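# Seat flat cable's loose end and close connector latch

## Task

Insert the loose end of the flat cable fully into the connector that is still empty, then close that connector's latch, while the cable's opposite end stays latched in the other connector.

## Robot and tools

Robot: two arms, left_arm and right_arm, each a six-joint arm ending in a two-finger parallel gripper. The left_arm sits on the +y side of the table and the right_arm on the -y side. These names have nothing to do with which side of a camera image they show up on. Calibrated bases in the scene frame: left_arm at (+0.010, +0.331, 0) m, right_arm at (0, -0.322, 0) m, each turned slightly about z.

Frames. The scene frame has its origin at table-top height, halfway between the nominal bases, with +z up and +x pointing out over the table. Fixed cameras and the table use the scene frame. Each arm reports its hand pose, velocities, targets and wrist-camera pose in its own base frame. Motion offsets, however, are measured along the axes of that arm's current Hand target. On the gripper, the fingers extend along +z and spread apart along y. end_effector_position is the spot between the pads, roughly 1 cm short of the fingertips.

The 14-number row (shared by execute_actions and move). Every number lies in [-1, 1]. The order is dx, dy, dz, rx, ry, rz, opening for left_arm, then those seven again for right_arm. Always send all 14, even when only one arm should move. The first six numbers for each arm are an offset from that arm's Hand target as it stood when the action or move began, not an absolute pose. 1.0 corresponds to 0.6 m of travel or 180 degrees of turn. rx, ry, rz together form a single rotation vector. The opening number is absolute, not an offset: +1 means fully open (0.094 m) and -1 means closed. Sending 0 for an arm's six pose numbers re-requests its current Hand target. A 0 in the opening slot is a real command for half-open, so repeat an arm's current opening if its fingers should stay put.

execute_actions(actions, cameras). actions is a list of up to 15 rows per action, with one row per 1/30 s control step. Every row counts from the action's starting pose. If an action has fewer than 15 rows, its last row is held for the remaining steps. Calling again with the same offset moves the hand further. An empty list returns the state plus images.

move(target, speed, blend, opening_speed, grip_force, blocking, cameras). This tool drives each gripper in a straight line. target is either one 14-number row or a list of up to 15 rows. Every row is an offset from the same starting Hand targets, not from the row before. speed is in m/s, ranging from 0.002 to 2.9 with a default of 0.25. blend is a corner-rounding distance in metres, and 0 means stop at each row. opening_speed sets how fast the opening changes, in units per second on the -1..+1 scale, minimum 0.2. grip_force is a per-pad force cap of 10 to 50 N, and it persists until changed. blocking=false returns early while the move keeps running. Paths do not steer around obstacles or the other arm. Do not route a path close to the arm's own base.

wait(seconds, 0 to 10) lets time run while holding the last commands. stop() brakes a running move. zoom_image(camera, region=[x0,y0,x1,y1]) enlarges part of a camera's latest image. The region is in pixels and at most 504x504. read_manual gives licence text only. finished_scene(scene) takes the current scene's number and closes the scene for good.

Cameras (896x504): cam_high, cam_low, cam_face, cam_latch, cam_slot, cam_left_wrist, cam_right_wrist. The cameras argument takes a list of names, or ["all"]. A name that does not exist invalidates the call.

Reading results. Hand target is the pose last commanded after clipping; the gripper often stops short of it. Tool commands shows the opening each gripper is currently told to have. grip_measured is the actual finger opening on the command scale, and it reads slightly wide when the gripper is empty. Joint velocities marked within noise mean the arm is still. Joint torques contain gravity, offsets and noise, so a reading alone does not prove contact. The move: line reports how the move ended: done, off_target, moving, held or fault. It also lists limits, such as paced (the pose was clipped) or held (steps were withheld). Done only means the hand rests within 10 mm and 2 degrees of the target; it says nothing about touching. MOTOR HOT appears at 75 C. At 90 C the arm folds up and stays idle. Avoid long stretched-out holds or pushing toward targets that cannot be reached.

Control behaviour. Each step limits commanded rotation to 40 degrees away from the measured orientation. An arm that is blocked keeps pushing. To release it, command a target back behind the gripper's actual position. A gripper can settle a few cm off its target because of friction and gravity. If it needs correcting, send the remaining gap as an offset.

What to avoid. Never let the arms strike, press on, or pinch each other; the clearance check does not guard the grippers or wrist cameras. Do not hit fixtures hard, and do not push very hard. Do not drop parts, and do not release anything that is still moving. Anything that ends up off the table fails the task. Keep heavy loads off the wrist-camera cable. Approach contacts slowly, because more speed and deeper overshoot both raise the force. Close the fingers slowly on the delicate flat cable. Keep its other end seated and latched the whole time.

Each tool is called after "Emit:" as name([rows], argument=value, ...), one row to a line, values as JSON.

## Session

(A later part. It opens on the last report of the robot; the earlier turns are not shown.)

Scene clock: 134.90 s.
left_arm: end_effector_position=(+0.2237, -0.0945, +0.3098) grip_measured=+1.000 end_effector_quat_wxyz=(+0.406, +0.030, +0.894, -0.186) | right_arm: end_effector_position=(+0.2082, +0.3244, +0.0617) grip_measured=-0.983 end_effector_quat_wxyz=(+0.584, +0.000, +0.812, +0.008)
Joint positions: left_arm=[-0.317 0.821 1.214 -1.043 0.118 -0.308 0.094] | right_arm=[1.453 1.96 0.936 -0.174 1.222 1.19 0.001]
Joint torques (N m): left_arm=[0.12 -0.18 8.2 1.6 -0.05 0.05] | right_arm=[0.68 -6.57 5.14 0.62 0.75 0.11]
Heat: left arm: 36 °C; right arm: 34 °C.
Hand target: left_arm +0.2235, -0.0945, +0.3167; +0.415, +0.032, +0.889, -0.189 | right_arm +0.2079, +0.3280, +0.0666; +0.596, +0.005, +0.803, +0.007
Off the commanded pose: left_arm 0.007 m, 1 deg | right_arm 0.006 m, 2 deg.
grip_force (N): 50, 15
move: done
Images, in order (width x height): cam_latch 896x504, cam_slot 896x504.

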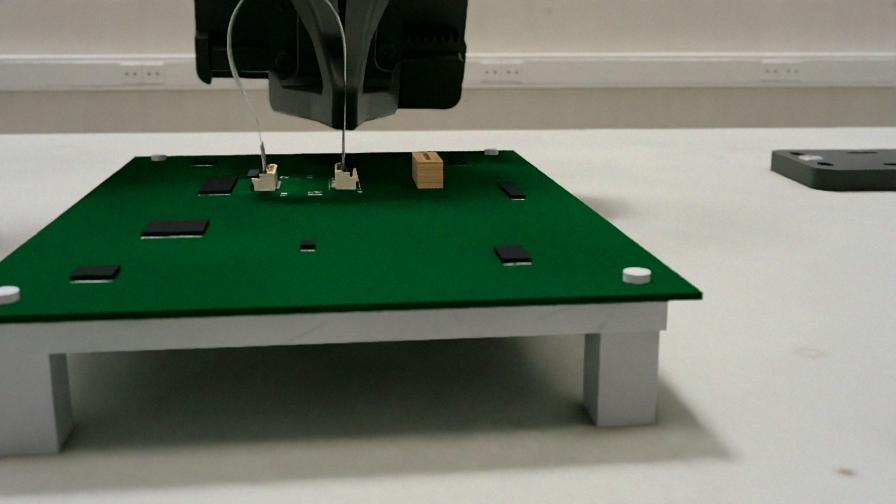

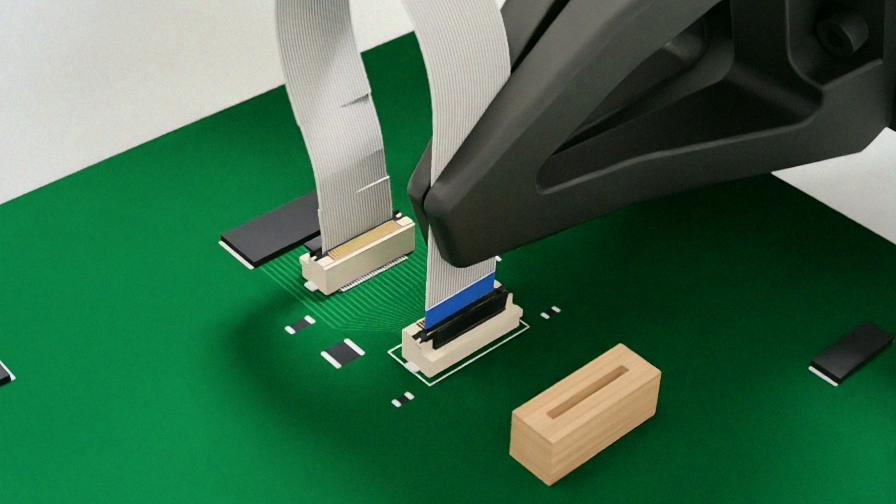

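Emit:
move(target=[0,0,0,0,0,0,1, 0,0.0025,0,-0.0012,0,0.0037,-1], speed=0.05, cameras=["cam_slot", "cam_latch", "cam_face"])

Emit:
zoom_image(camera="cam_latch", region=[240, 100, 380, 205])

Emit:
zoom_image(camera="cam_slot", region=[400, 270, 520, 390])

Emit:
zoom_image(camera="cam_face", region=[430, 170, 530, 260])

Scene clock: 143.27 s.
left_arm: end_effector_position=(+0.2237, -0.0945, +0.3098) grip_measured=+1.000 end_effector_quat_wxyz=(+0.406, +0.030, +0.894, -0.186) | right_arm: end_effector_position=(+0.2082, +0.3244, +0.0617) grip_measured=-0.983 end_effector_quat_wxyz=(+0.584, +0.000, +0.812, +0.008)
Joint positions: left_arm=[-0.317 0.821 1.214 -1.043 0.118 -0.308 0.094] | right_arm=[1.453 1.96 0.936 -0.174 1.222 1.19 0.001]
Joint torques (N m): left_arm=[0.03 -0.27 8.38 1.6 0.01 0] | right_arm=[0.7 -6.49 5.22 0.69 0.74 0.14]
Heat: left arm: 37 °C; right arm: 34 °C.
Hand target: left_arm +0.2235, -0.0945, +0.3167; +0.415, +0.032, +0.889, -0.189 | right_arm +0.2079, +0.3295, +0.0666; +0.596, +0.009, +0.803, +0.012
Off the commanded pose: left_arm 0.007 m, 1 deg | right_arm 0.007 m, 2 deg.
grip_force (N): 50, 15
move: done
Images, in order (width x height): cam_face 896x504, cam_latch 896x504, cam_slot 896x504.

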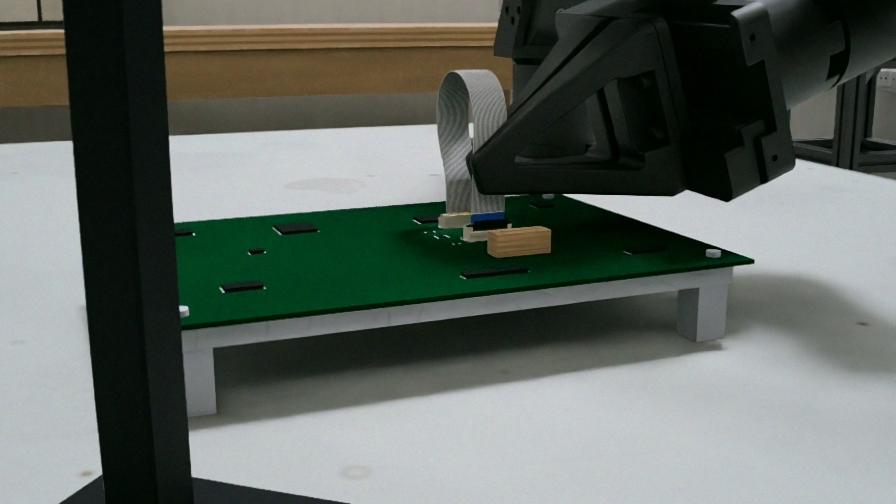

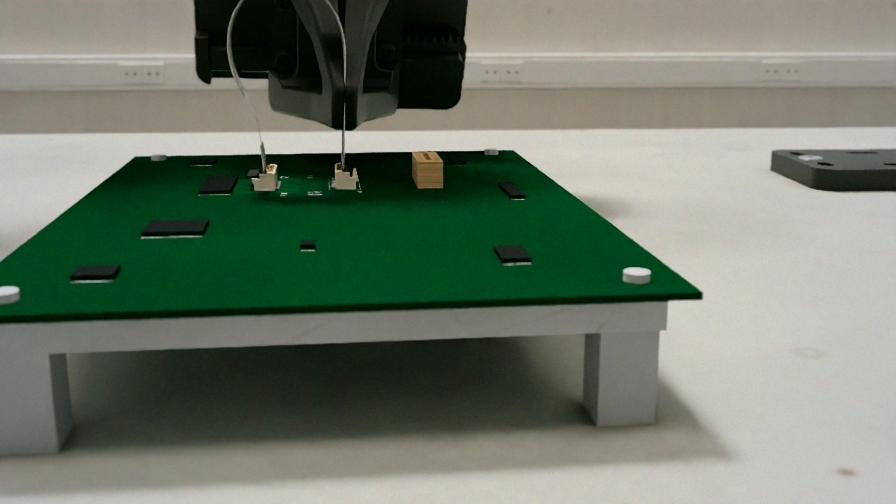

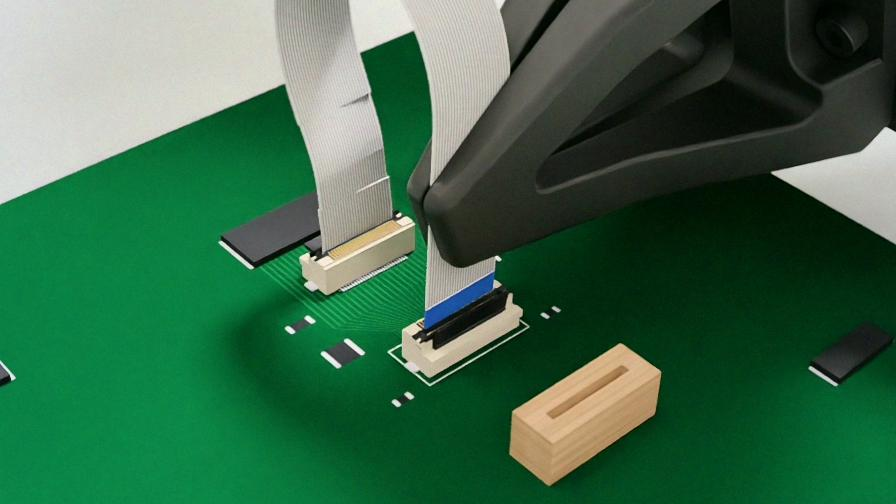

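Scaled by 3.600 from the camera's 896x504 image, which has a finer 1280x720 frame.

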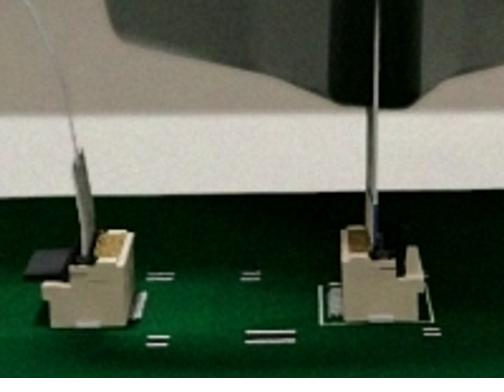

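Scaled by 4.200 from the camera's 896x504 image, which has a finer 1280x720 frame.

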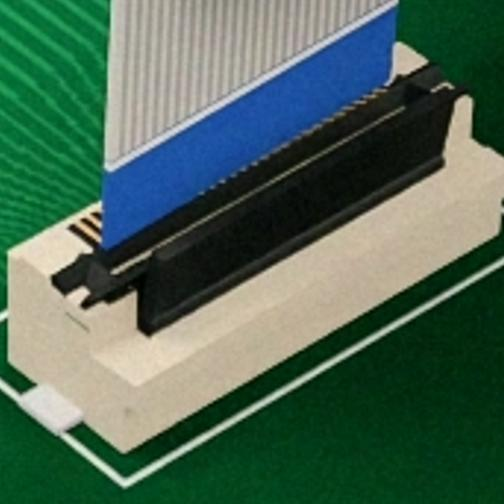

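Scaled by 5.040 from the camera's 896x504 image, which has a finer 1280x720 frame.

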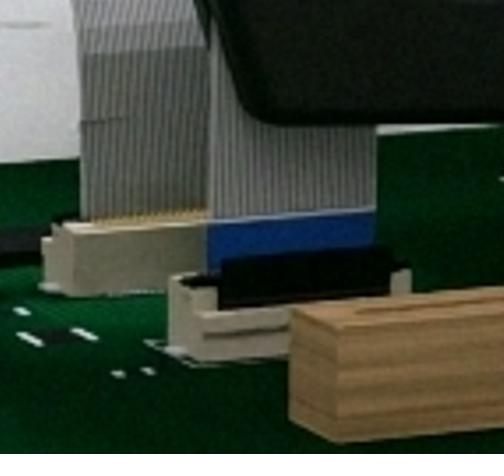

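Emit:
move(target=[0,0,0,0,0,0,1,0,0.0025,0,0,0,0.006,-1], speed=0.05, cameras=["cam_latch","cam_slot","cam_face"])

Emit:
zoom_image(camera="cam_latch", region=[240, 100, 380, 205])

Emit:
zoom_image(camera="cam_slot", region=[390, 210, 540, 390])

Scene clock: 148.10 s.
left_arm: end_effector_position=(+0.2237, -0.0945, +0.3098) grip_measured=+1.000 end_effector_quat_wxyz=(+0.406, +0.030, +0.894, -0.186) | right_arm: end_effector_position=(+0.2084, +0.3263, +0.0617) grip_measured=-0.983 end_effector_quat_wxyz=(+0.584, +0.007, +0.812, +0.013)
Joint positions: left_arm=[-0.317 0.821 1.214 -1.043 0.118 -0.308 0.094] | right_arm=[1.453 1.965 0.943 -0.174 1.222 1.207 0.001]
Joint torques (N m): left_arm=[-0.01 -0.29 8.17 1.58 -0.03 -0.03] | right_arm=[0.73 -6.58 5.19 0.67 0.74 0.17]
Heat: left arm: 37 °C; right arm: 34 °C.
Hand target: left_arm +0.2235, -0.0945, +0.3167; +0.415, +0.032, +0.889, -0.189 | right_arm +0.2079, +0.3310, +0.0667; +0.596, +0.016, +0.803, +0.018
Off the commanded pose: left_arm 0.007 m, 1 deg | right_arm 0.007 m, 2 deg.
grip_force (N): 50, 15
move: done
Images, in order (width x height): cam_face 896x504, cam_latch 896x504, cam_slot 896x504.

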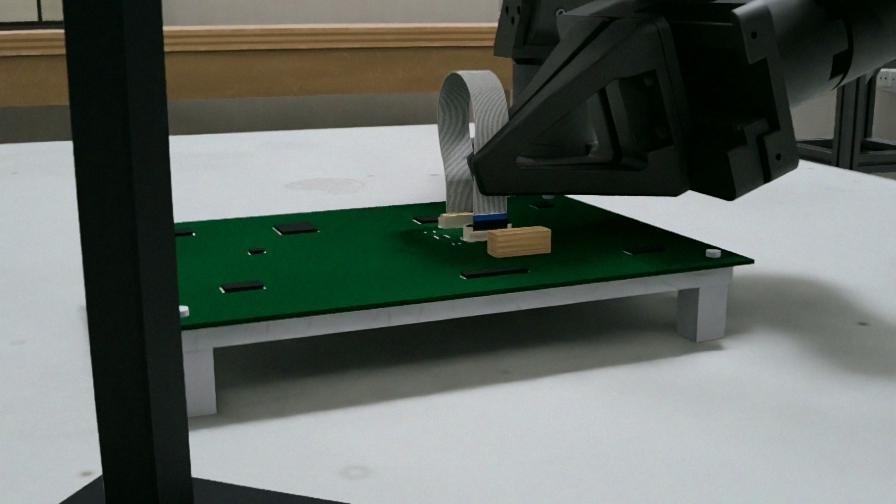

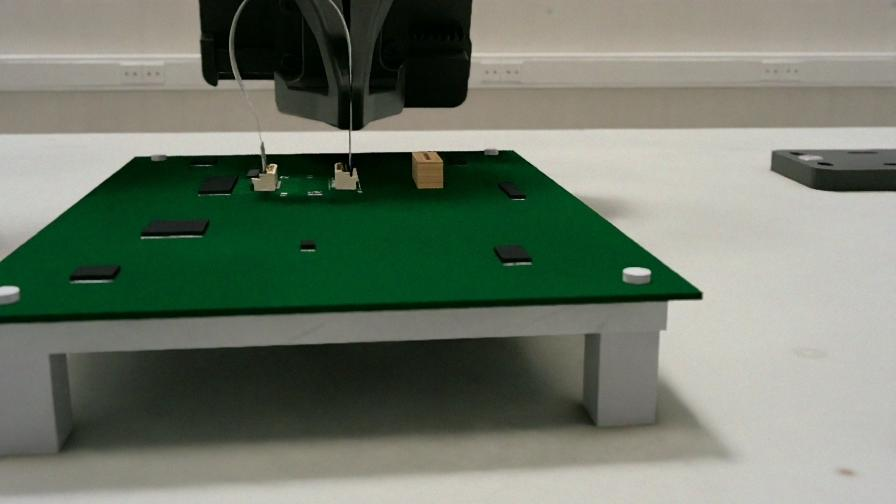

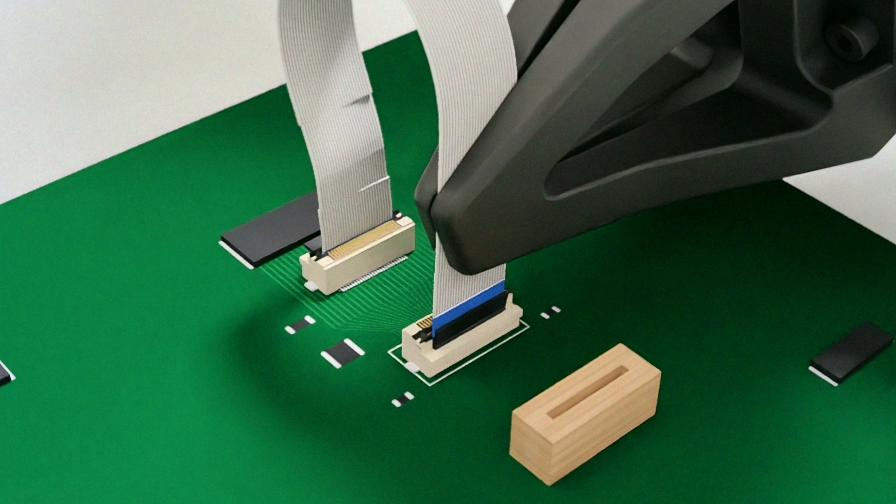

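Scaled by 3.600 from the camera's 896x504 image, which has a finer 1280x720 frame.

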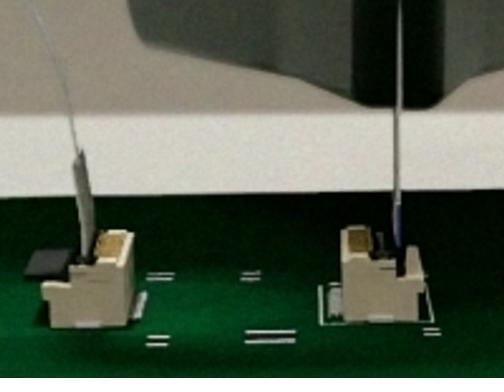

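Scaled by 2.800 from the camera's 896x504 image, which has a finer 1280x720 frame.

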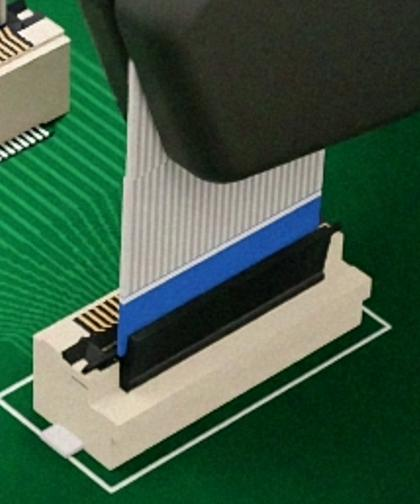

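Emit:
zoom_image(camera="cam_latch", region=[315, 145, 375, 195])

Emit:
zoom_image(camera="cam_slot", region=[400, 270, 520, 390])

Emit:
zoom_image(camera="cam_face", region=[430, 170, 530, 260])

Scaled by 8.400 from the camera's 896x504 image, which has a finer 1280x720 frame.

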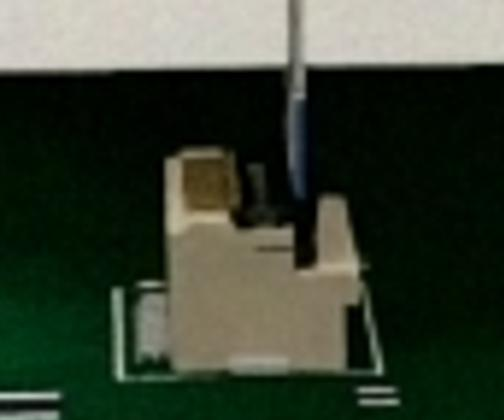

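Scaled by 4.200 from the camera's 896x504 image, which has a finer 1280x720 frame.

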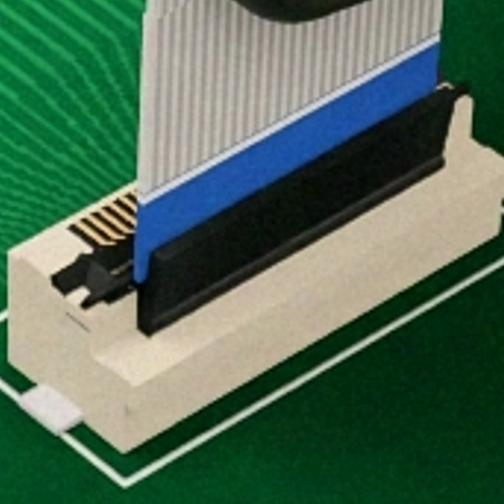

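Scaled by 5.040 from the camera's 896x504 image, which has a finer 1280x720 frame.

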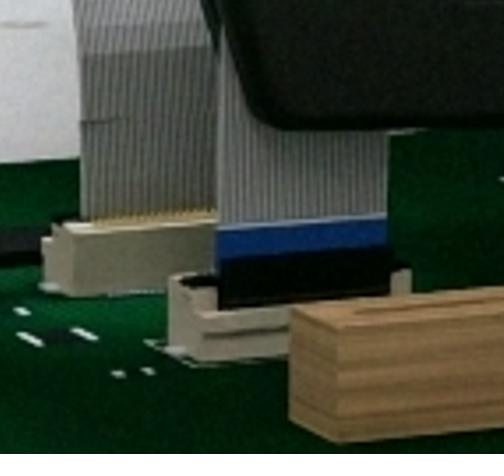

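Emit:
zoom_image(camera="cam_latch", region=[235, 145, 295, 195])

Scaled by 8.400 from the camera's 896x504 image, which has a finer 1280x720 frame.

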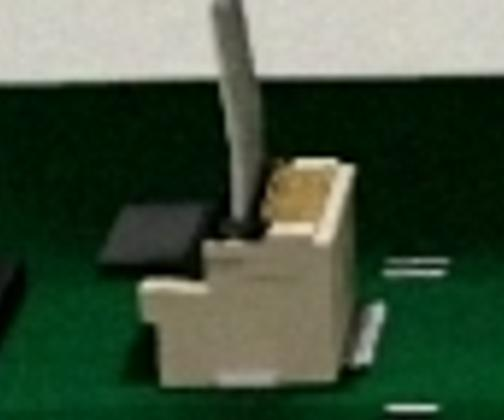

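Emit:
move(target=[0,0,0,0,0,0,1,0,0,0,0,0,-0.016,-1], speed=0.05, cameras=["cam_latch","cam_slot","cam_face"])

Emit:
zoom_image(camera="cam_latch", region=[315, 145, 375, 195])

Emit:
zoom_image(camera="cam_slot", region=[400, 270, 520, 390])

Scene clock: 162.47 s.
left_arm: end_effector_position=(+0.2237, -0.0945, +0.3098) grip_measured=+1.000 end_effector_quat_wxyz=(+0.406, +0.030, +0.894, -0.186) | right_arm: end_effector_position=(+0.2084, +0.3263, +0.0617) grip_measured=-0.983 end_effector_quat_wxyz=(+0.584, -0.008, +0.812, +0.003)
Joint positions: left_arm=[-0.317 0.821 1.214 -1.043 0.118 -0.308 0.094] | right_arm=[1.453 1.965 0.943 -0.174 1.222 1.169 0.001]
Joint torques (N m): left_arm=[-0.03 -0.18 8.28 1.62 -0.03 0.02] | right_arm=[0.73 -6.56 5.29 0.64 0.74 0.07]
Heat: left arm: 37 °C; right arm: 33 °C.
Hand target: left_arm +0.2235, -0.0945, +0.3167; +0.415, +0.032, +0.889, -0.189 | right_arm +0.2079, +0.3310, +0.0667; +0.596, -0.004, +0.803, +0.003
Off the commanded pose: left_arm 0.007 m, 1 deg | right_arm 0.007 m, 2 deg.
grip_force (N): 50, 15
move: done
Images, in order (width x height): cam_face 896x504, cam_latch 896x504, cam_slot 896x504.

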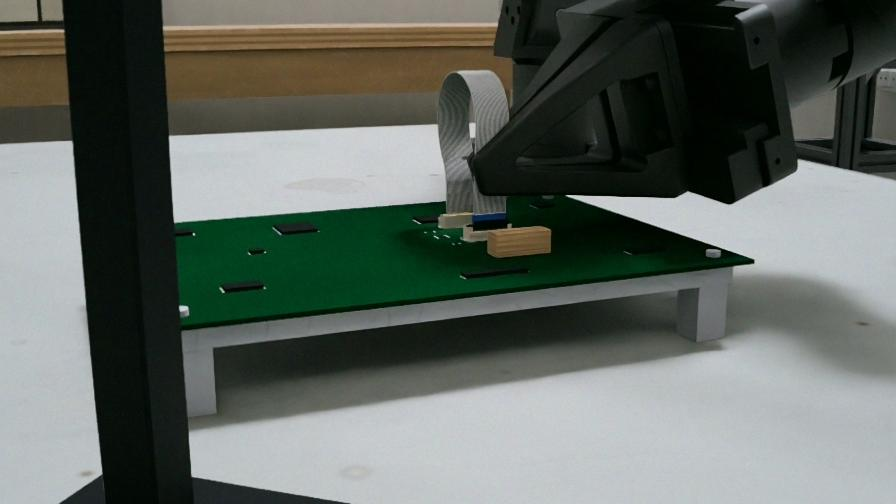

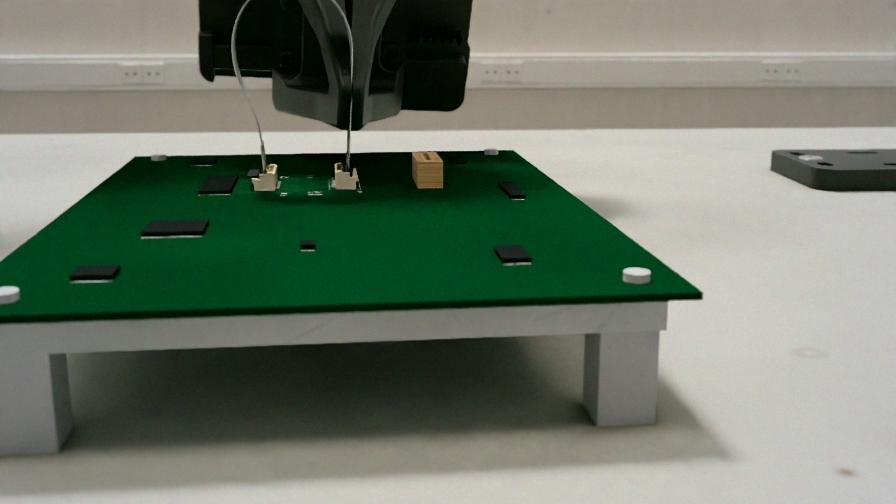

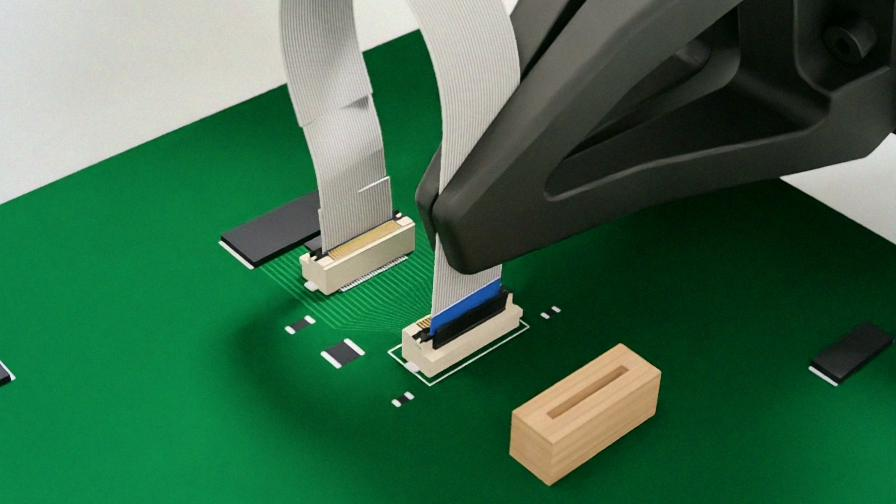

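Scaled by 8.400 from the camera's 896x504 image, which has a finer 1280x720 frame.

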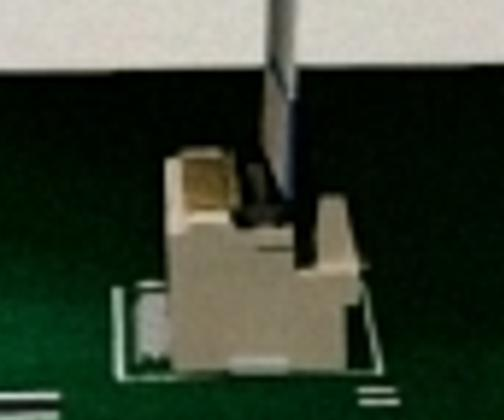

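Scaled by 4.200 from the camera's 896x504 image, which has a finer 1280x720 frame.

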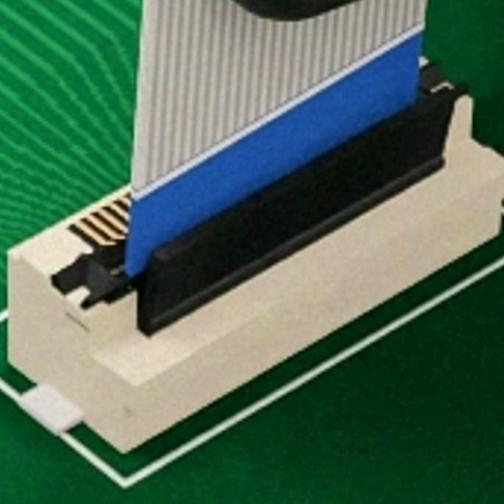

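Emit:
move(target=[0,0,0,0,0,0,1,0.0048,0,0.0015,0,0,-0.008,-1], speed=0.02, cameras=["cam_latch","cam_slot"])

Emit:
zoom_image(camera="cam_latch", region=[315, 145, 375, 195])

Emit:
zoom_image(camera="cam_slot", region=[400, 270, 520, 390])

Scene clock: 166.33 s.
left_arm: end_effector_position=(+0.2237, -0.0945, +0.3098) grip_measured=+1.000 end_effector_quat_wxyz=(+0.406, +0.030, +0.894, -0.186) | right_arm: end_effector_position=(+0.2080, +0.3259, +0.0592) grip_measured=-0.983 end_effector_quat_wxyz=(+0.584, -0.021, +0.812, -0.008)
Joint positions: left_arm=[-0.317 0.821 1.214 -1.043 0.118 -0.308 0.094] | right_arm=[1.454 1.974 0.943 -0.174 1.223 1.146 0.001]
Joint torques (N m): left_arm=[0.08 -0.16 8.31 1.59 -0.05 0] | right_arm=[0.58 -6.58 5.07 0.73 0.73 0.07]
Heat: left arm: 37 °C; right arm: 33 °C.
Hand target: left_arm +0.2235, -0.0945, +0.3167; +0.415, +0.032, +0.889, -0.189 | right_arm +0.2079, +0.3310, +0.0638; +0.596, -0.014, +0.803, -0.005
Off the commanded pose: left_arm 0.007 m, 1 deg | right_arm 0.007 m, 2 deg.
grip_force (N): 50, 15
move: done
Images, in order (width x height): cam_latch 896x504, cam_slot 896x504.

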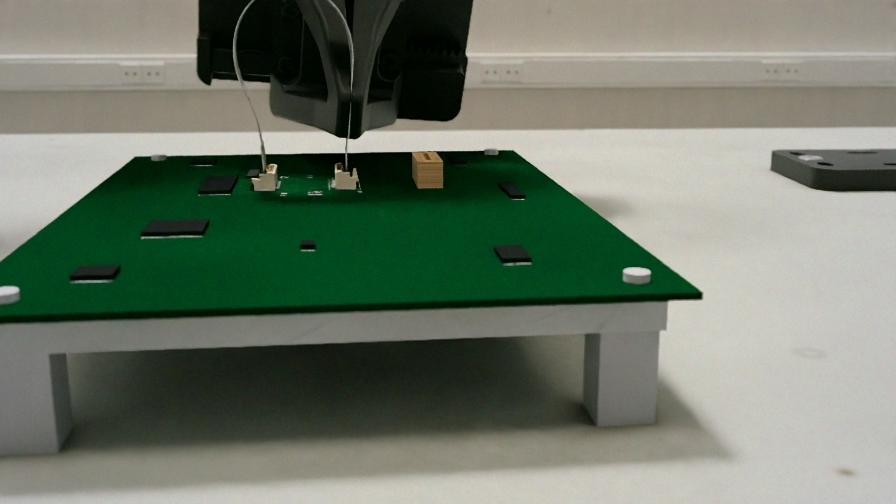

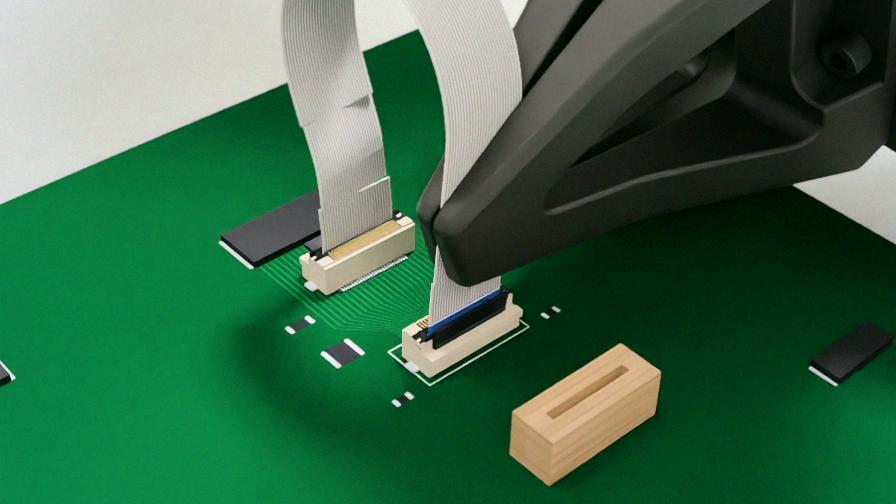

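Scaled by 8.400 from the camera's 896x504 image, which has a finer 1280x720 frame.

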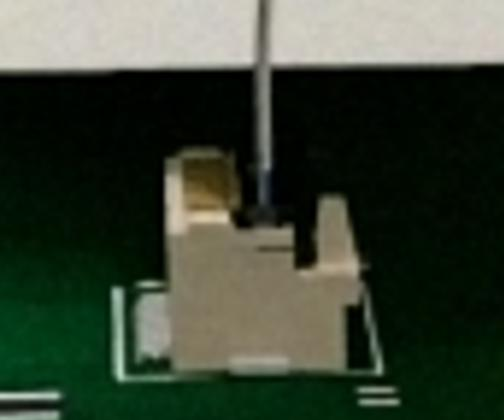

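Scaled by 4.200 from the camera's 896x504 image, which has a finer 1280x720 frame.

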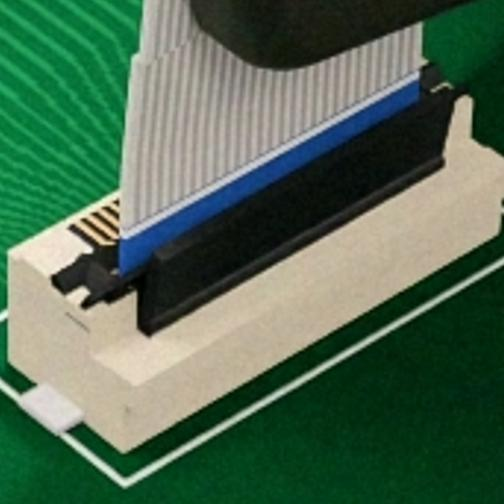

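Emit:
move(target=[0,0,0,0,0,0,1,0.0048,0,0.0015,0,0,0,-1], speed=0.02, cameras=["cam_latch","cam_slot"])

Emit:
zoom_image(camera="cam_latch", region=[315, 145, 375, 195])

Emit:
zoom_image(camera="cam_slot", region=[400, 270, 520, 390])

Scene clock: 168.47 s.
left_arm: end_effector_position=(+0.2237, -0.0945, +0.3098) grip_measured=+1.000 end_effector_quat_wxyz=(+0.406, +0.030, +0.894, -0.186) | right_arm: end_effector_position=(+0.2080, +0.3254, +0.0572) grip_measured=-0.983 end_effector_quat_wxyz=(+0.584, -0.023, +0.811, -0.011)
Joint positions: left_arm=[-0.317 0.821 1.214 -1.043 0.118 -0.308 0.094] | right_arm=[1.454 1.981 0.943 -0.174 1.225 1.145 0.001]
Joint torques (N m): left_arm=[-0.03 -0.31 8.16 1.58 -0.01 0.02] | right_arm=[0.59 -6.49 4.81 0.81 0.71 0.08]
Heat: left arm: 37 °C; right arm: 33 °C.
Hand target: left_arm +0.2235, -0.0945, +0.3167; +0.415, +0.032, +0.889, -0.189 | right_arm +0.2080, +0.3309, +0.0607; +0.596, -0.014, +0.803, -0.005
Off the commanded pose: left_arm 0.007 m, 1 deg | right_arm 0.007 m, 2 deg.
grip_force (N): 50, 15
move: done
Images, in order (width x height): cam_latch 896x504, cam_slot 896x504.

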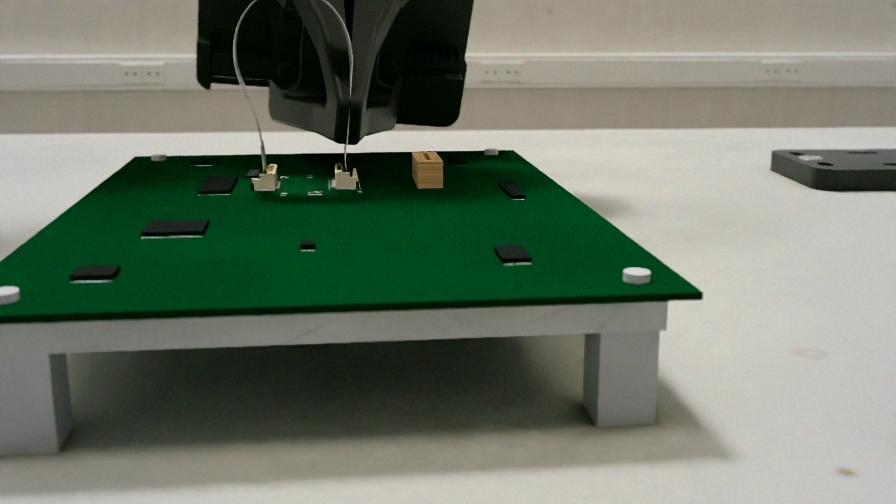

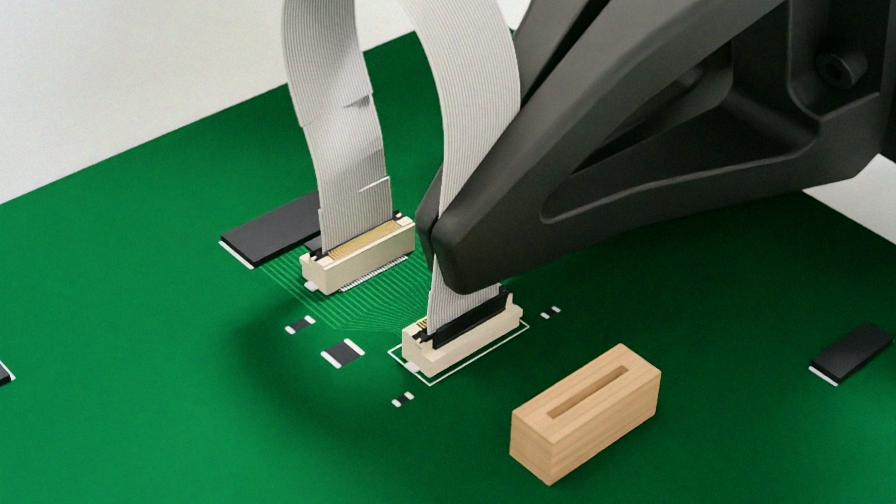

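Scaled by 8.400 from the camera's 896x504 image, which has a finer 1280x720 frame.

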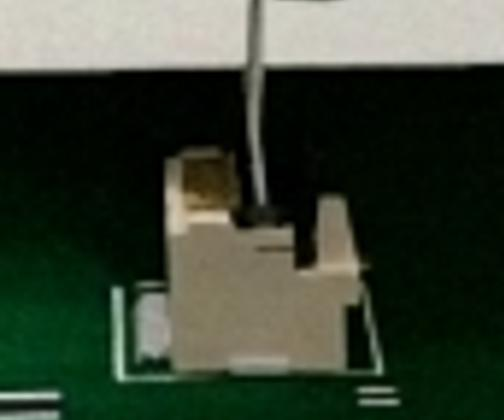

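Scaled by 4.200 from the camera's 896x504 image, which has a finer 1280x720 frame.

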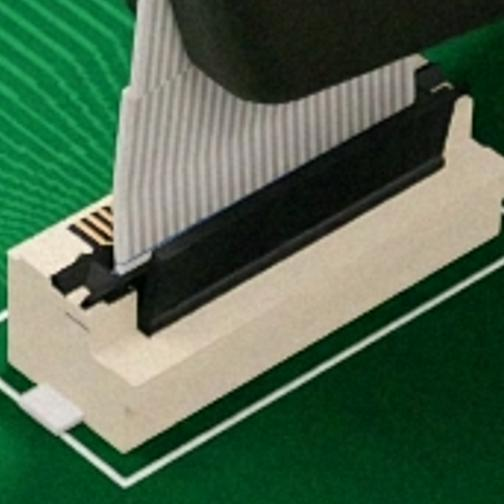

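Emit:
move(target=[0,0,0,0,0,0,1,0.0032,0.001,0.001,0,0,0.003,-1], speed=0.02, cameras=["cam_latch","cam_slot","cam_face"])

Emit:
zoom_image(camera="cam_latch", region=[315, 145, 375, 195])

Emit:
zoom_image(camera="cam_slot", region=[400, 270, 520, 390])

Emit:
zoom_image(camera="cam_face", region=[430, 170, 530, 260])

Scene clock: 170.53 s.
left_arm: end_effector_position=(+0.2237, -0.0945, +0.3098) grip_measured=+1.000 end_effector_quat_wxyz=(+0.406, +0.030, +0.894, -0.186) | right_arm: end_effector_position=(+0.2079, +0.3255, +0.0571) grip_measured=-0.983 end_effector_quat_wxyz=(+0.587, -0.022, +0.809, -0.012)
Joint positions: left_arm=[-0.317 0.821 1.214 -1.043 0.118 -0.308 0.094] | right_arm=[1.456 1.986 0.943 -0.169 1.234 1.145 0.001]
Joint torques (N m): left_arm=[-0.01 -0.32 8.2 1.58 0.01 0.02] | right_arm=[0.44 -6.32 4.82 0.84 0.63 0.16]
Heat: left arm: 37 °C; right arm: 33 °C.
Hand target: left_arm +0.2235, -0.0945, +0.3167; +0.415, +0.032, +0.889, -0.189 | right_arm +0.2079, +0.3315, +0.0587; +0.596, -0.010, +0.803, -0.002
Off the commanded pose: left_arm 0.007 m, 1 deg | right_arm 0.006 m, 2 deg.
grip_force (N): 50, 15
move: done
Images, in order (width x height): cam_face 896x504, cam_latch 896x504, cam_slot 896x504.

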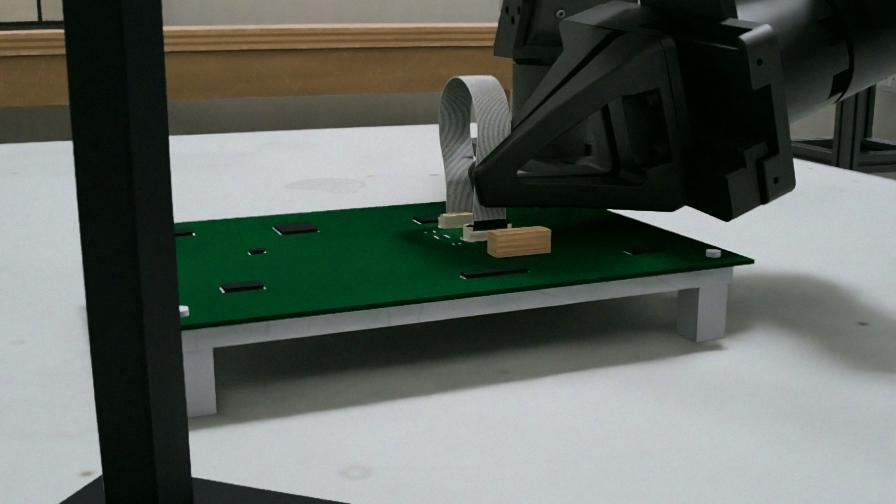

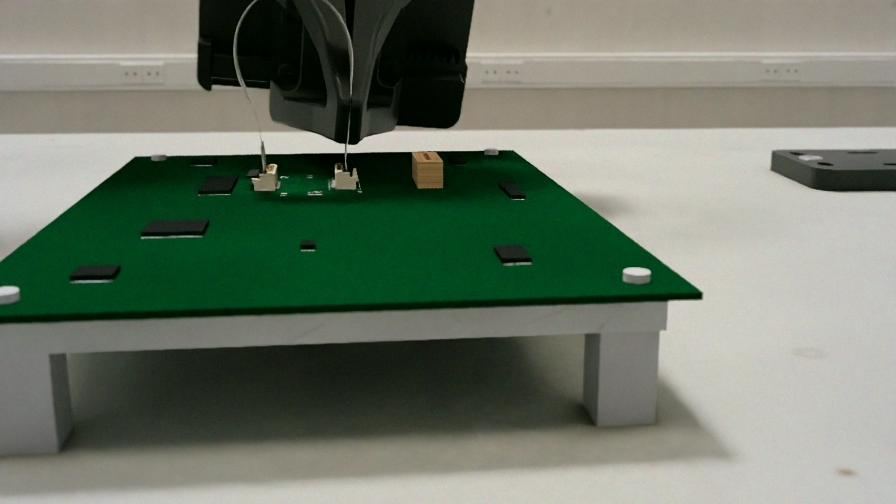

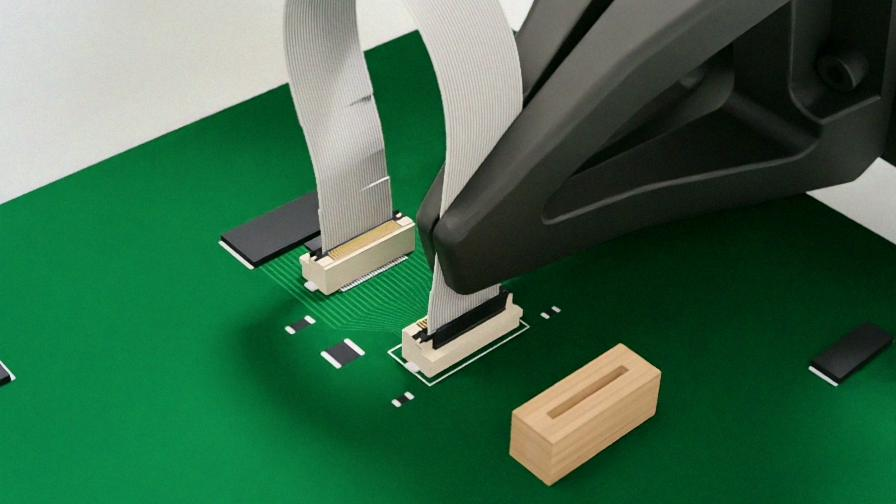

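Scaled by 8.400 from the camera's 896x504 image, which has a finer 1280x720 frame.

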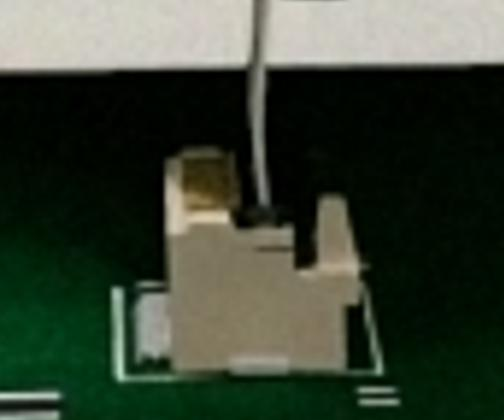

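Scaled by 4.200 from the camera's 896x504 image, which has a finer 1280x720 frame.

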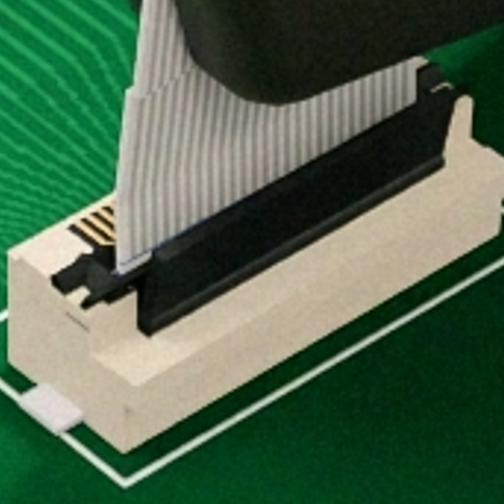

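Scaled by 5.040 from the camera's 896x504 image, which has a finer 1280x720 frame.

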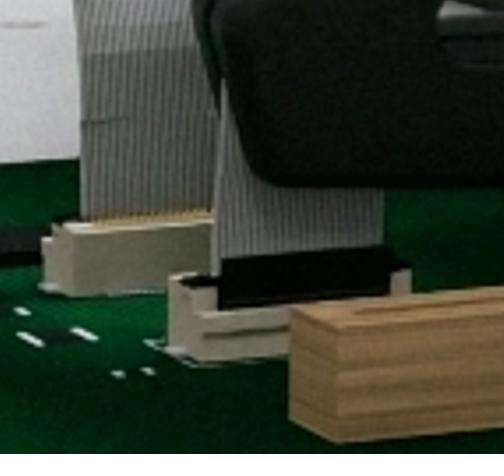

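Emit:
move(target=[0,0,0,0,0,0,1,0.004,0,0.0012,0,0,0.003,-1], speed=0.02, cameras=["cam_latch","cam_slot"])

Emit:
zoom_image(camera="cam_latch", region=[315, 145, 375, 195])

Emit:
zoom_image(camera="cam_slot", region=[400, 270, 520, 390])

Scene clock: 173.63 s.
left_arm: end_effector_position=(+0.2237, -0.0945, +0.3098) grip_measured=+1.000 end_effector_quat_wxyz=(+0.406, +0.030, +0.894, -0.186) | right_arm: end_effector_position=(+0.2077, +0.3258, +0.0570) grip_measured=-0.983 end_effector_quat_wxyz=(+0.591, -0.019, +0.807, -0.010)
Joint positions: left_arm=[-0.317 0.821 1.214 -1.043 0.118 -0.308 0.094] | right_arm=[1.458 1.991 0.943 -0.163 1.242 1.153 0.001]
Joint torques (N m): left_arm=[0.16 -0.17 8.25 1.57 -0.05 0.01] | right_arm=[0.29 -6.2 4.6 0.86 0.56 0.18]
Heat: left arm: 37 °C; right arm: 33 °C.
Hand target: left_arm +0.2235, -0.0945, +0.3167; +0.415, +0.032, +0.889, -0.189 | right_arm +0.2079, +0.3315, +0.0562; +0.596, -0.007, +0.803, +0.001
Off the commanded pose: left_arm 0.007 m, 1 deg | right_arm 0.006 m, 2 deg.
grip_force (N): 50, 15
move: done
Images, in order (width x height): cam_latch 896x504, cam_slot 896x504.

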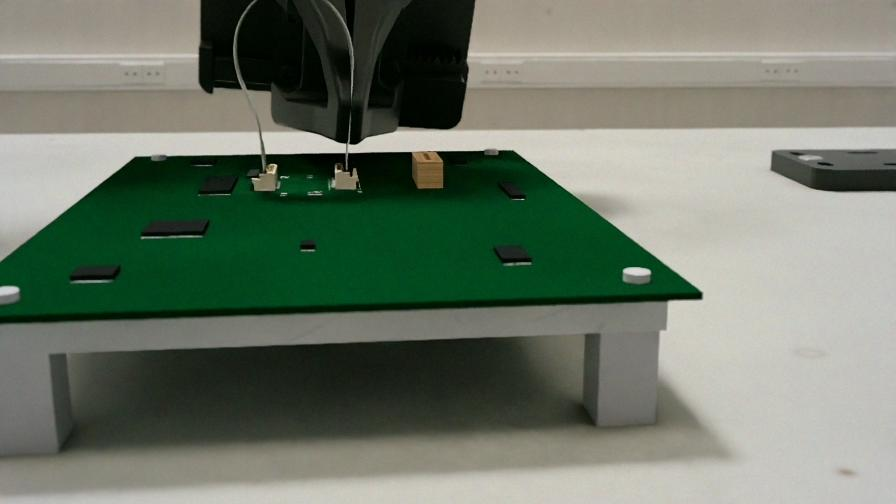

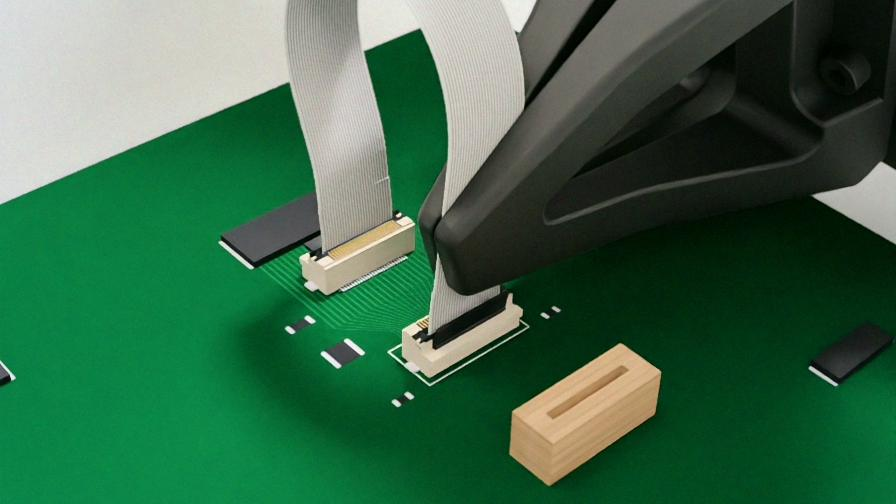

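Scaled by 8.400 from the camera's 896x504 image, which has a finer 1280x720 frame.

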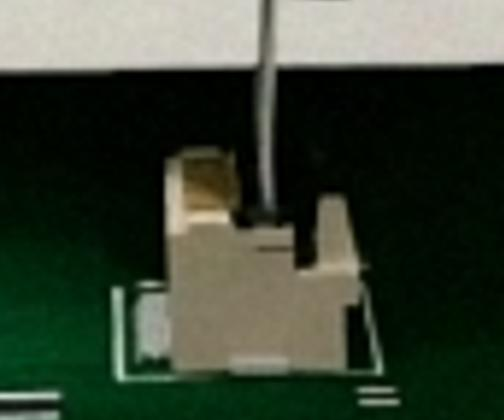

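Scaled by 4.200 from the camera's 896x504 image, which has a finer 1280x720 frame.

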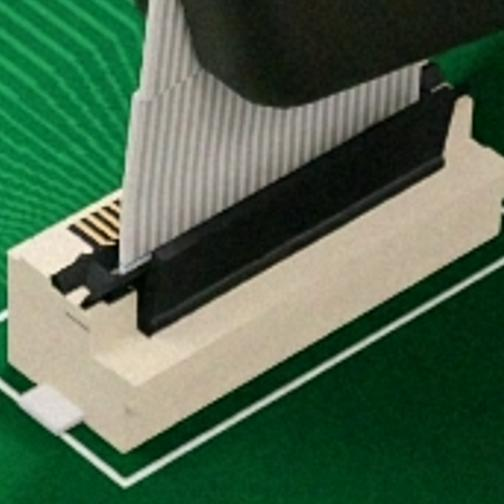

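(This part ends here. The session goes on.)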